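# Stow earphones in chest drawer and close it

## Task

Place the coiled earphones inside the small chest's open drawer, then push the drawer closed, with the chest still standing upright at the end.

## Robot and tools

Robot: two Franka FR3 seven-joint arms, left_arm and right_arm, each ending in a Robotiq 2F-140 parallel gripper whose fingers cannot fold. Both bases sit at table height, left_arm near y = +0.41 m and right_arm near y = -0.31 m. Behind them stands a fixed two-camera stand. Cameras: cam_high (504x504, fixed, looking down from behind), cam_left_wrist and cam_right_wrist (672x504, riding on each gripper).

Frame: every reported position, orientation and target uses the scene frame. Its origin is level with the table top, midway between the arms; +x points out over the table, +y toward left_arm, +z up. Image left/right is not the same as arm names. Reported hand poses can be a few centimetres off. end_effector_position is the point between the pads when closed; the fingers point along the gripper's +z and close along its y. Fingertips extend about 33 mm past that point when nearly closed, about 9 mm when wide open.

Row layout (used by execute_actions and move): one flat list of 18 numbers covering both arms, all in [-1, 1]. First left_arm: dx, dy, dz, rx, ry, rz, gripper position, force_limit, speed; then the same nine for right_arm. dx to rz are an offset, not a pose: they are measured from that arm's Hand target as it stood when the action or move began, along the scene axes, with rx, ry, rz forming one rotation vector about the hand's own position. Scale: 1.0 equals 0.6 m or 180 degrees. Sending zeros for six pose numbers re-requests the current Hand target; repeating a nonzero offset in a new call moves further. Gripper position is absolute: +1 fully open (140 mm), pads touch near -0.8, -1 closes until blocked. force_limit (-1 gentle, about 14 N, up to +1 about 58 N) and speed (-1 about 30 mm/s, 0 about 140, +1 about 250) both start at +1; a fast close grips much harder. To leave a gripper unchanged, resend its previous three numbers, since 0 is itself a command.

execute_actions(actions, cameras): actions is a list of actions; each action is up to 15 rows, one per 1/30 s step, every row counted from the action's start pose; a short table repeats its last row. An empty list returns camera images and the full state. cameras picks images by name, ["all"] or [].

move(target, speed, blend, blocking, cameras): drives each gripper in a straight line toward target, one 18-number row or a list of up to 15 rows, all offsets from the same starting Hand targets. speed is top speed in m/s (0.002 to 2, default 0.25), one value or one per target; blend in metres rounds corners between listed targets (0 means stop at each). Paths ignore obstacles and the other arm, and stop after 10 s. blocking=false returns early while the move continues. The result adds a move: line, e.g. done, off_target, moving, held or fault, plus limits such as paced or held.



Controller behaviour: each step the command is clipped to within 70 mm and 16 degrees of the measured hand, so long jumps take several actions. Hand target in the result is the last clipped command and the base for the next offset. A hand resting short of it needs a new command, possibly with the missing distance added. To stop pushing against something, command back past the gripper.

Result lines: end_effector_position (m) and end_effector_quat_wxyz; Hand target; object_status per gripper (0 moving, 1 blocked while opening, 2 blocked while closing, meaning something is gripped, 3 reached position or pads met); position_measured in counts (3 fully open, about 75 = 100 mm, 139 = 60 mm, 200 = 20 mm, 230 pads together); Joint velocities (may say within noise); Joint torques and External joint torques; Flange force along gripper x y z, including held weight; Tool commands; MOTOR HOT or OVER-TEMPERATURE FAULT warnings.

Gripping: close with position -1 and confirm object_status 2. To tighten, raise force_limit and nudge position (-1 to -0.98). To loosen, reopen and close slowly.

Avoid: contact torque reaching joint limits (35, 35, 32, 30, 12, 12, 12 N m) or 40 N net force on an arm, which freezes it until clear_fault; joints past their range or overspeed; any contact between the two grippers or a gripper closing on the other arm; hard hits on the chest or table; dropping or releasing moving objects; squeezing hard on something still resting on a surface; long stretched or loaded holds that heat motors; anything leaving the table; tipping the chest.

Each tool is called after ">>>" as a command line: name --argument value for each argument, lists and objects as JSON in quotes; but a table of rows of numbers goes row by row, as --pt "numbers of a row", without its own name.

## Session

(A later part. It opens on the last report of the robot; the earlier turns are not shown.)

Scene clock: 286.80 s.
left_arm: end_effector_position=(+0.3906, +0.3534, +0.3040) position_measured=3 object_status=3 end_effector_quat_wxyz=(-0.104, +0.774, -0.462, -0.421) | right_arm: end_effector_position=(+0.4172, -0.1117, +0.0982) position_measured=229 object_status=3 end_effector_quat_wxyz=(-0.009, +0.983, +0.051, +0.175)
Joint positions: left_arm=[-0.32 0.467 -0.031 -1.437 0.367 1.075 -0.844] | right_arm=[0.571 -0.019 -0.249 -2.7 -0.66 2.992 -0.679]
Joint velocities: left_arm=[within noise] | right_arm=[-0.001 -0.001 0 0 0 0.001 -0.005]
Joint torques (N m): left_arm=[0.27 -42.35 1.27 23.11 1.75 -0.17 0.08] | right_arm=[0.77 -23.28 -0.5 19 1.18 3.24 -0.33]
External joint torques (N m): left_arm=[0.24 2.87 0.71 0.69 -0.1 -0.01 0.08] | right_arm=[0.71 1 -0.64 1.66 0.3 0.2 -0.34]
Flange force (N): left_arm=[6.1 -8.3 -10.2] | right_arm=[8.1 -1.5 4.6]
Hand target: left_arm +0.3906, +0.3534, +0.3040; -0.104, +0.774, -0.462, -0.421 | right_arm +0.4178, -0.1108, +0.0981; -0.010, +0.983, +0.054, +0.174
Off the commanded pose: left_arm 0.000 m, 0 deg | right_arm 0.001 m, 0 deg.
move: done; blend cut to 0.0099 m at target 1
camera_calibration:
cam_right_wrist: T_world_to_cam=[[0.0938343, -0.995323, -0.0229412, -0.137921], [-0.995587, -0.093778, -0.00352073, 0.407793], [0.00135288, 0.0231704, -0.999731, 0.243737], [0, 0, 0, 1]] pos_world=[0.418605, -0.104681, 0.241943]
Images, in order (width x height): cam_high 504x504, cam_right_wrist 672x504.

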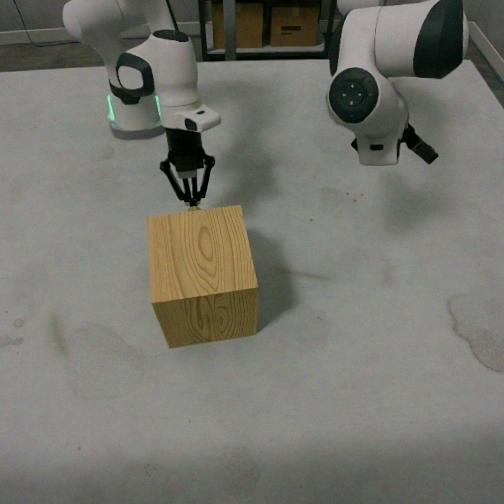

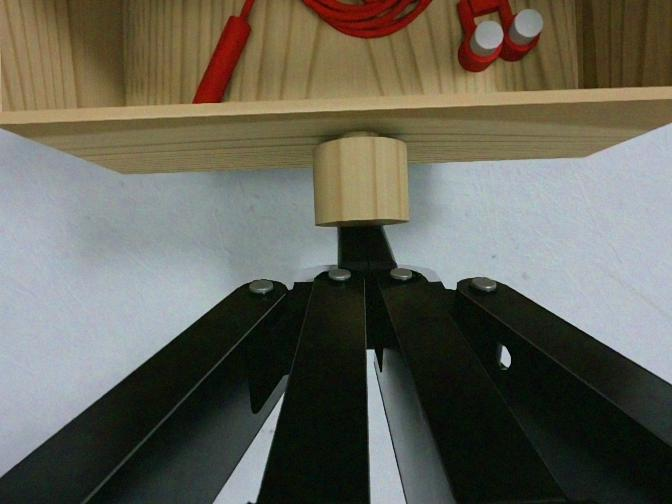

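>>> move --target '[0,0,0,0,0,0,1,1,1,0.055,0.0063,0,0,0,0,-0.8,-1,0]' --speed 0.05 --cameras '["cam_right_wrist"]'

Scene clock: 293.40 s.
left_arm: end_effector_position=(+0.3906, +0.3534, +0.3040) position_measured=3 object_status=3 end_effector_quat_wxyz=(-0.104, +0.774, -0.462, -0.421) | right_arm: end_effector_position=(+0.4505, -0.1063, +0.0988) position_measured=229 object_status=3 end_effector_quat_wxyz=(-0.011, +0.983, +0.051, +0.176)
Joint positions: left_arm=[-0.32 0.467 -0.031 -1.437 0.367 1.075 -0.844] | right_arm=[0.558 0.054 -0.232 -2.615 -0.521 2.992 -0.808]
Joint velocities: left_arm=[within noise] | right_arm=[-0.001 0.001 -0.001 -0.001 0 0 -0.007]
Joint torques (N m): left_arm=[0.22 -42.39 1.26 23.15 1.74 -0.17 0.06] | right_arm=[-0.27 -26.32 0.05 19.73 1.14 3.18 -0.43]
External joint torques (N m): left_arm=[0.14 2.84 0.67 0.74 -0.11 -0.01 0.06] | right_arm=[-0.33 1.15 0.22 1.76 0.29 0.01 -0.44]
Flange force (N): left_arm=[6.2 -8.2 -10.4] | right_arm=[9.2 -1.0 5.0]
Hand target: left_arm +0.3906, +0.3534, +0.3040; -0.104, +0.774, -0.462, -0.421 | right_arm +0.4508, -0.1070, +0.0981; -0.010, +0.983, +0.054, +0.174
Off the commanded pose: left_arm 0.000 m, 0 deg | right_arm 0.001 m, 0 deg.
move: done
camera_calibration:
cam_right_wrist: T_world_to_cam=[[0.0962101, -0.995029, -0.0257049, -0.136397], [-0.995355, -0.096089, -0.00590819, 0.441262], [0.00340887, 0.0261539, -0.999652, 0.243522], [0, 0, 0, 1]] pos_world=[0.451505, -0.0996877, 0.242538]
Images, in order (width x height): cam_right_wrist 672x504.

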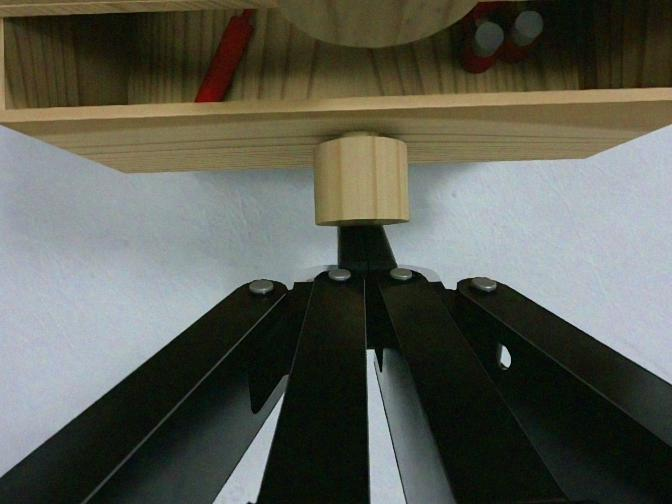

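>>> move --target '[0,0,0,0,0,0,1,1,1,0.03,0.0034,0,0,0,0,-0.8,-1,0]' --speed 0.04 --cameras '["cam_right_wrist"]'

Scene clock: 304.17 s.
left_arm: end_effector_position=(+0.3906, +0.3534, +0.3040) position_measured=3 object_status=3 end_effector_quat_wxyz=(-0.104, +0.774, -0.462, -0.421) | right_arm: end_effector_position=(+0.4688, -0.1040, +0.0991) position_measured=229 object_status=3 end_effector_quat_wxyz=(-0.011, +0.983, +0.052, +0.176)
Joint positions: left_arm=[-0.32 0.467 -0.031 -1.437 0.367 1.075 -0.844] | right_arm=[0.532 0.093 -0.204 -2.565 -0.447 2.985 -0.879]
Joint velocities: left_arm=[within noise] | right_arm=[0 0.001 -0.001 -0.001 -0.001 0 -0.005]
Joint torques (N m): left_arm=[0.23 -42.42 1.27 23.13 1.73 -0.18 0.08] | right_arm=[-0.31 -27.89 -0.17 19.97 1.1 3.13 -0.34]
External joint torques (N m): left_arm=[0.14 2.77 0.66 0.71 -0.12 -0.02 0.08] | right_arm=[-0.36 1.16 0.13 1.77 0.28 -0.07 -0.35]
Flange force (N): left_arm=[6.0 -8.0 -10.2] | right_arm=[9.0 -0.9 5.1]
Hand target: left_arm +0.3906, +0.3534, +0.3040; -0.104, +0.774, -0.462, -0.421 | right_arm +0.4688, -0.1050, +0.0981; -0.010, +0.983, +0.054, +0.174
Off the commanded pose: left_arm 0.000 m, 0 deg | right_arm 0.001 m, 0 deg.
move: done
camera_calibration:
cam_right_wrist: T_world_to_cam=[[0.0968148, -0.994943, -0.0267319, -0.135999], [-0.995298, -0.0966986, -0.00561058, 0.459632], [0.00299728, 0.0271494, -0.999627, 0.243985], [0, 0, 0, 1]] pos_world=[0.469906, -0.0974896, 0.242837]
Images, in order (width x height): cam_right_wrist 672x504.

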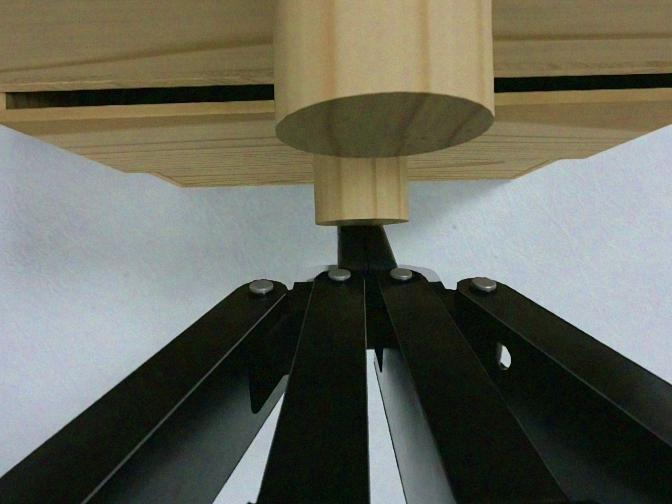

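>>> move --target '[0,0,0,0,0,0,1,1,1,0.02,0.0023,0,0,0,0,-0.8,-1,0]' --speed 0.03 --cameras '["cam_right_wrist","cam_high"]'

Scene clock: 309.27 s.
left_arm: end_effector_position=(+0.3906, +0.3534, +0.3040) position_measured=3 object_status=3 end_effector_quat_wxyz=(-0.104, +0.774, -0.462, -0.421) | right_arm: end_effector_position=(+0.4772, -0.1029, +0.0964) position_measured=229 object_status=3 end_effector_quat_wxyz=(-0.009, +0.984, +0.053, +0.172)
Joint positions: left_arm=[-0.32 0.467 -0.031 -1.437 0.367 1.075 -0.844] | right_arm=[0.511 0.119 -0.18 -2.534 -0.407 2.972 -0.919]
Joint velocities: left_arm=[within noise] | right_arm=[0 0 0 0 0 0 -0.006]
Joint torques (N m): left_arm=[0.21 -42.32 1.29 23.11 1.74 -0.17 0.09] | right_arm=[-1.31 -29.34 -1.17 22.21 1.21 3.84 -0.4]
External joint torques (N m): left_arm=[0.28 2.85 0.81 0.7 -0.1 -0.02 0.09] | right_arm=[-1.39 0.75 -0.86 3.89 0.42 0.64 -0.41]
Flange force (N): left_arm=[6.0 -8.4 -10.2] | right_arm=[13.7 -0.1 8.0]
Hand target: left_arm +0.3906, +0.3534, +0.3040; -0.104, +0.774, -0.462, -0.421 | right_arm +0.4808, -0.1036, +0.0981; -0.010, +0.983, +0.054, +0.174
Off the commanded pose: left_arm 0.000 m, 0 deg | right_arm 0.004 m, 0 deg.
move: off_target (right_arm)
camera_calibration:
cam_right_wrist: T_world_to_cam=[[0.0994847, -0.994778, -0.0228124, -0.137505], [-0.995027, -0.0995715, 0.00269764, 0.466851], [-0.00495501, 0.0224305, -0.999736, 0.244511], [0, 0, 0, 1]] pos_world=[0.47942, -0.0957861, 0.24005]
Images, in order (width x height): cam_high 504x504, cam_right_wrist 672x504.

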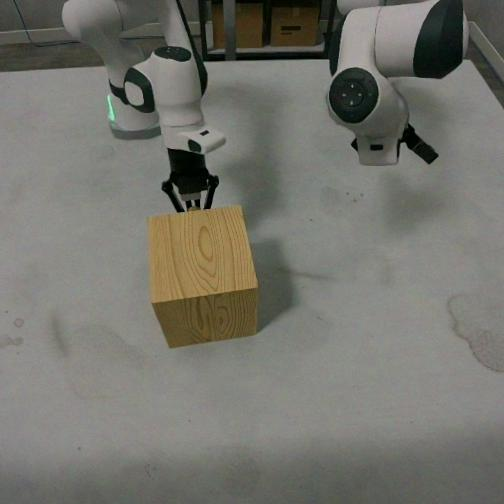

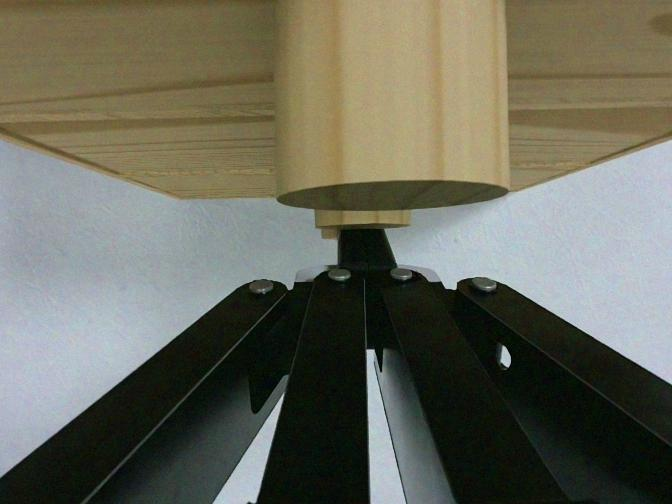

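>>> move --target '[0,0,0,0,0,0,1,1,1,-0.18,-0.02,0,0,0,0,-0.8,-1,0]' --speed 0.15 --cameras '["cam_right_wrist","cam_high"]'

Scene clock: 316.20 s.
left_arm: end_effector_position=(+0.3906, +0.3534, +0.3040) position_measured=3 object_status=3 end_effector_quat_wxyz=(-0.104, +0.774, -0.462, -0.421) | right_arm: end_effector_position=(+0.3726, -0.1163, +0.0974) position_measured=229 object_status=3 end_effector_quat_wxyz=(-0.009, +0.983, +0.058, +0.171)
Joint positions: left_arm=[-0.32 0.467 -0.031 -1.437 0.367 1.075 -0.844] | right_arm=[0.441 -0.12 -0.105 -2.816 -0.736 2.993 -0.605]
Joint velocities: left_arm=[within noise] | right_arm=[-0.001 0.001 0 0 0 0.001 0.008]
Joint torques (N m): left_arm=[0.22 -42.36 1.27 23.12 1.74 -0.16 0.09] | right_arm=[-0.27 -20.63 0.4 17.62 0.53 3.24 0.09]
External joint torques (N m): left_arm=[0.2 2.98 0.71 0.63 -0.11 -0.01 0.09] | right_arm=[-0.32 0.09 0.33 0.65 -0.35 0.25 0.08]
Flange force (N): left_arm=[6.3 -8.3 -10.2] | right_arm=[0.0 0.0 0.0]
Hand target: left_arm +0.3906, +0.3534, +0.3040; -0.104, +0.774, -0.462, -0.421 | right_arm +0.3728, -0.1156, +0.0981; -0.010, +0.983, +0.054, +0.174
Off the commanded pose: left_arm 0.000 m, 0 deg | right_arm 0.001 m, 1 deg.
move: done
camera_calibration:
cam_right_wrist: T_world_to_cam=[[0.107764, -0.993973, -0.0200958, -0.143585], [-0.994159, -0.107861, 0.00376684, 0.36001], [-0.00591169, 0.0195725, -0.999791, 0.245347], [0, 0, 0, 1]] pos_world=[0.374831, -0.10869, 0.241055]
Images, in order (width x height): cam_high 504x504, cam_right_wrist 672x504.

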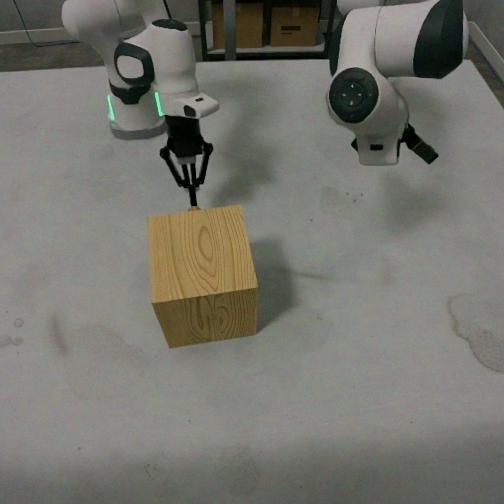

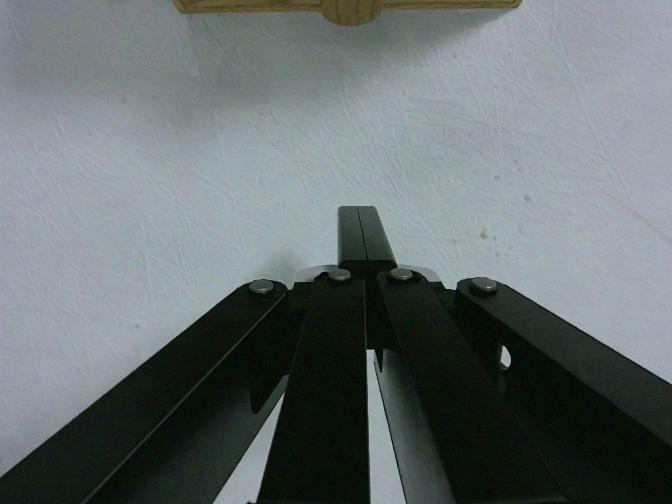

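>>> finished_scene --scene 2

The scene is finished: the task was done.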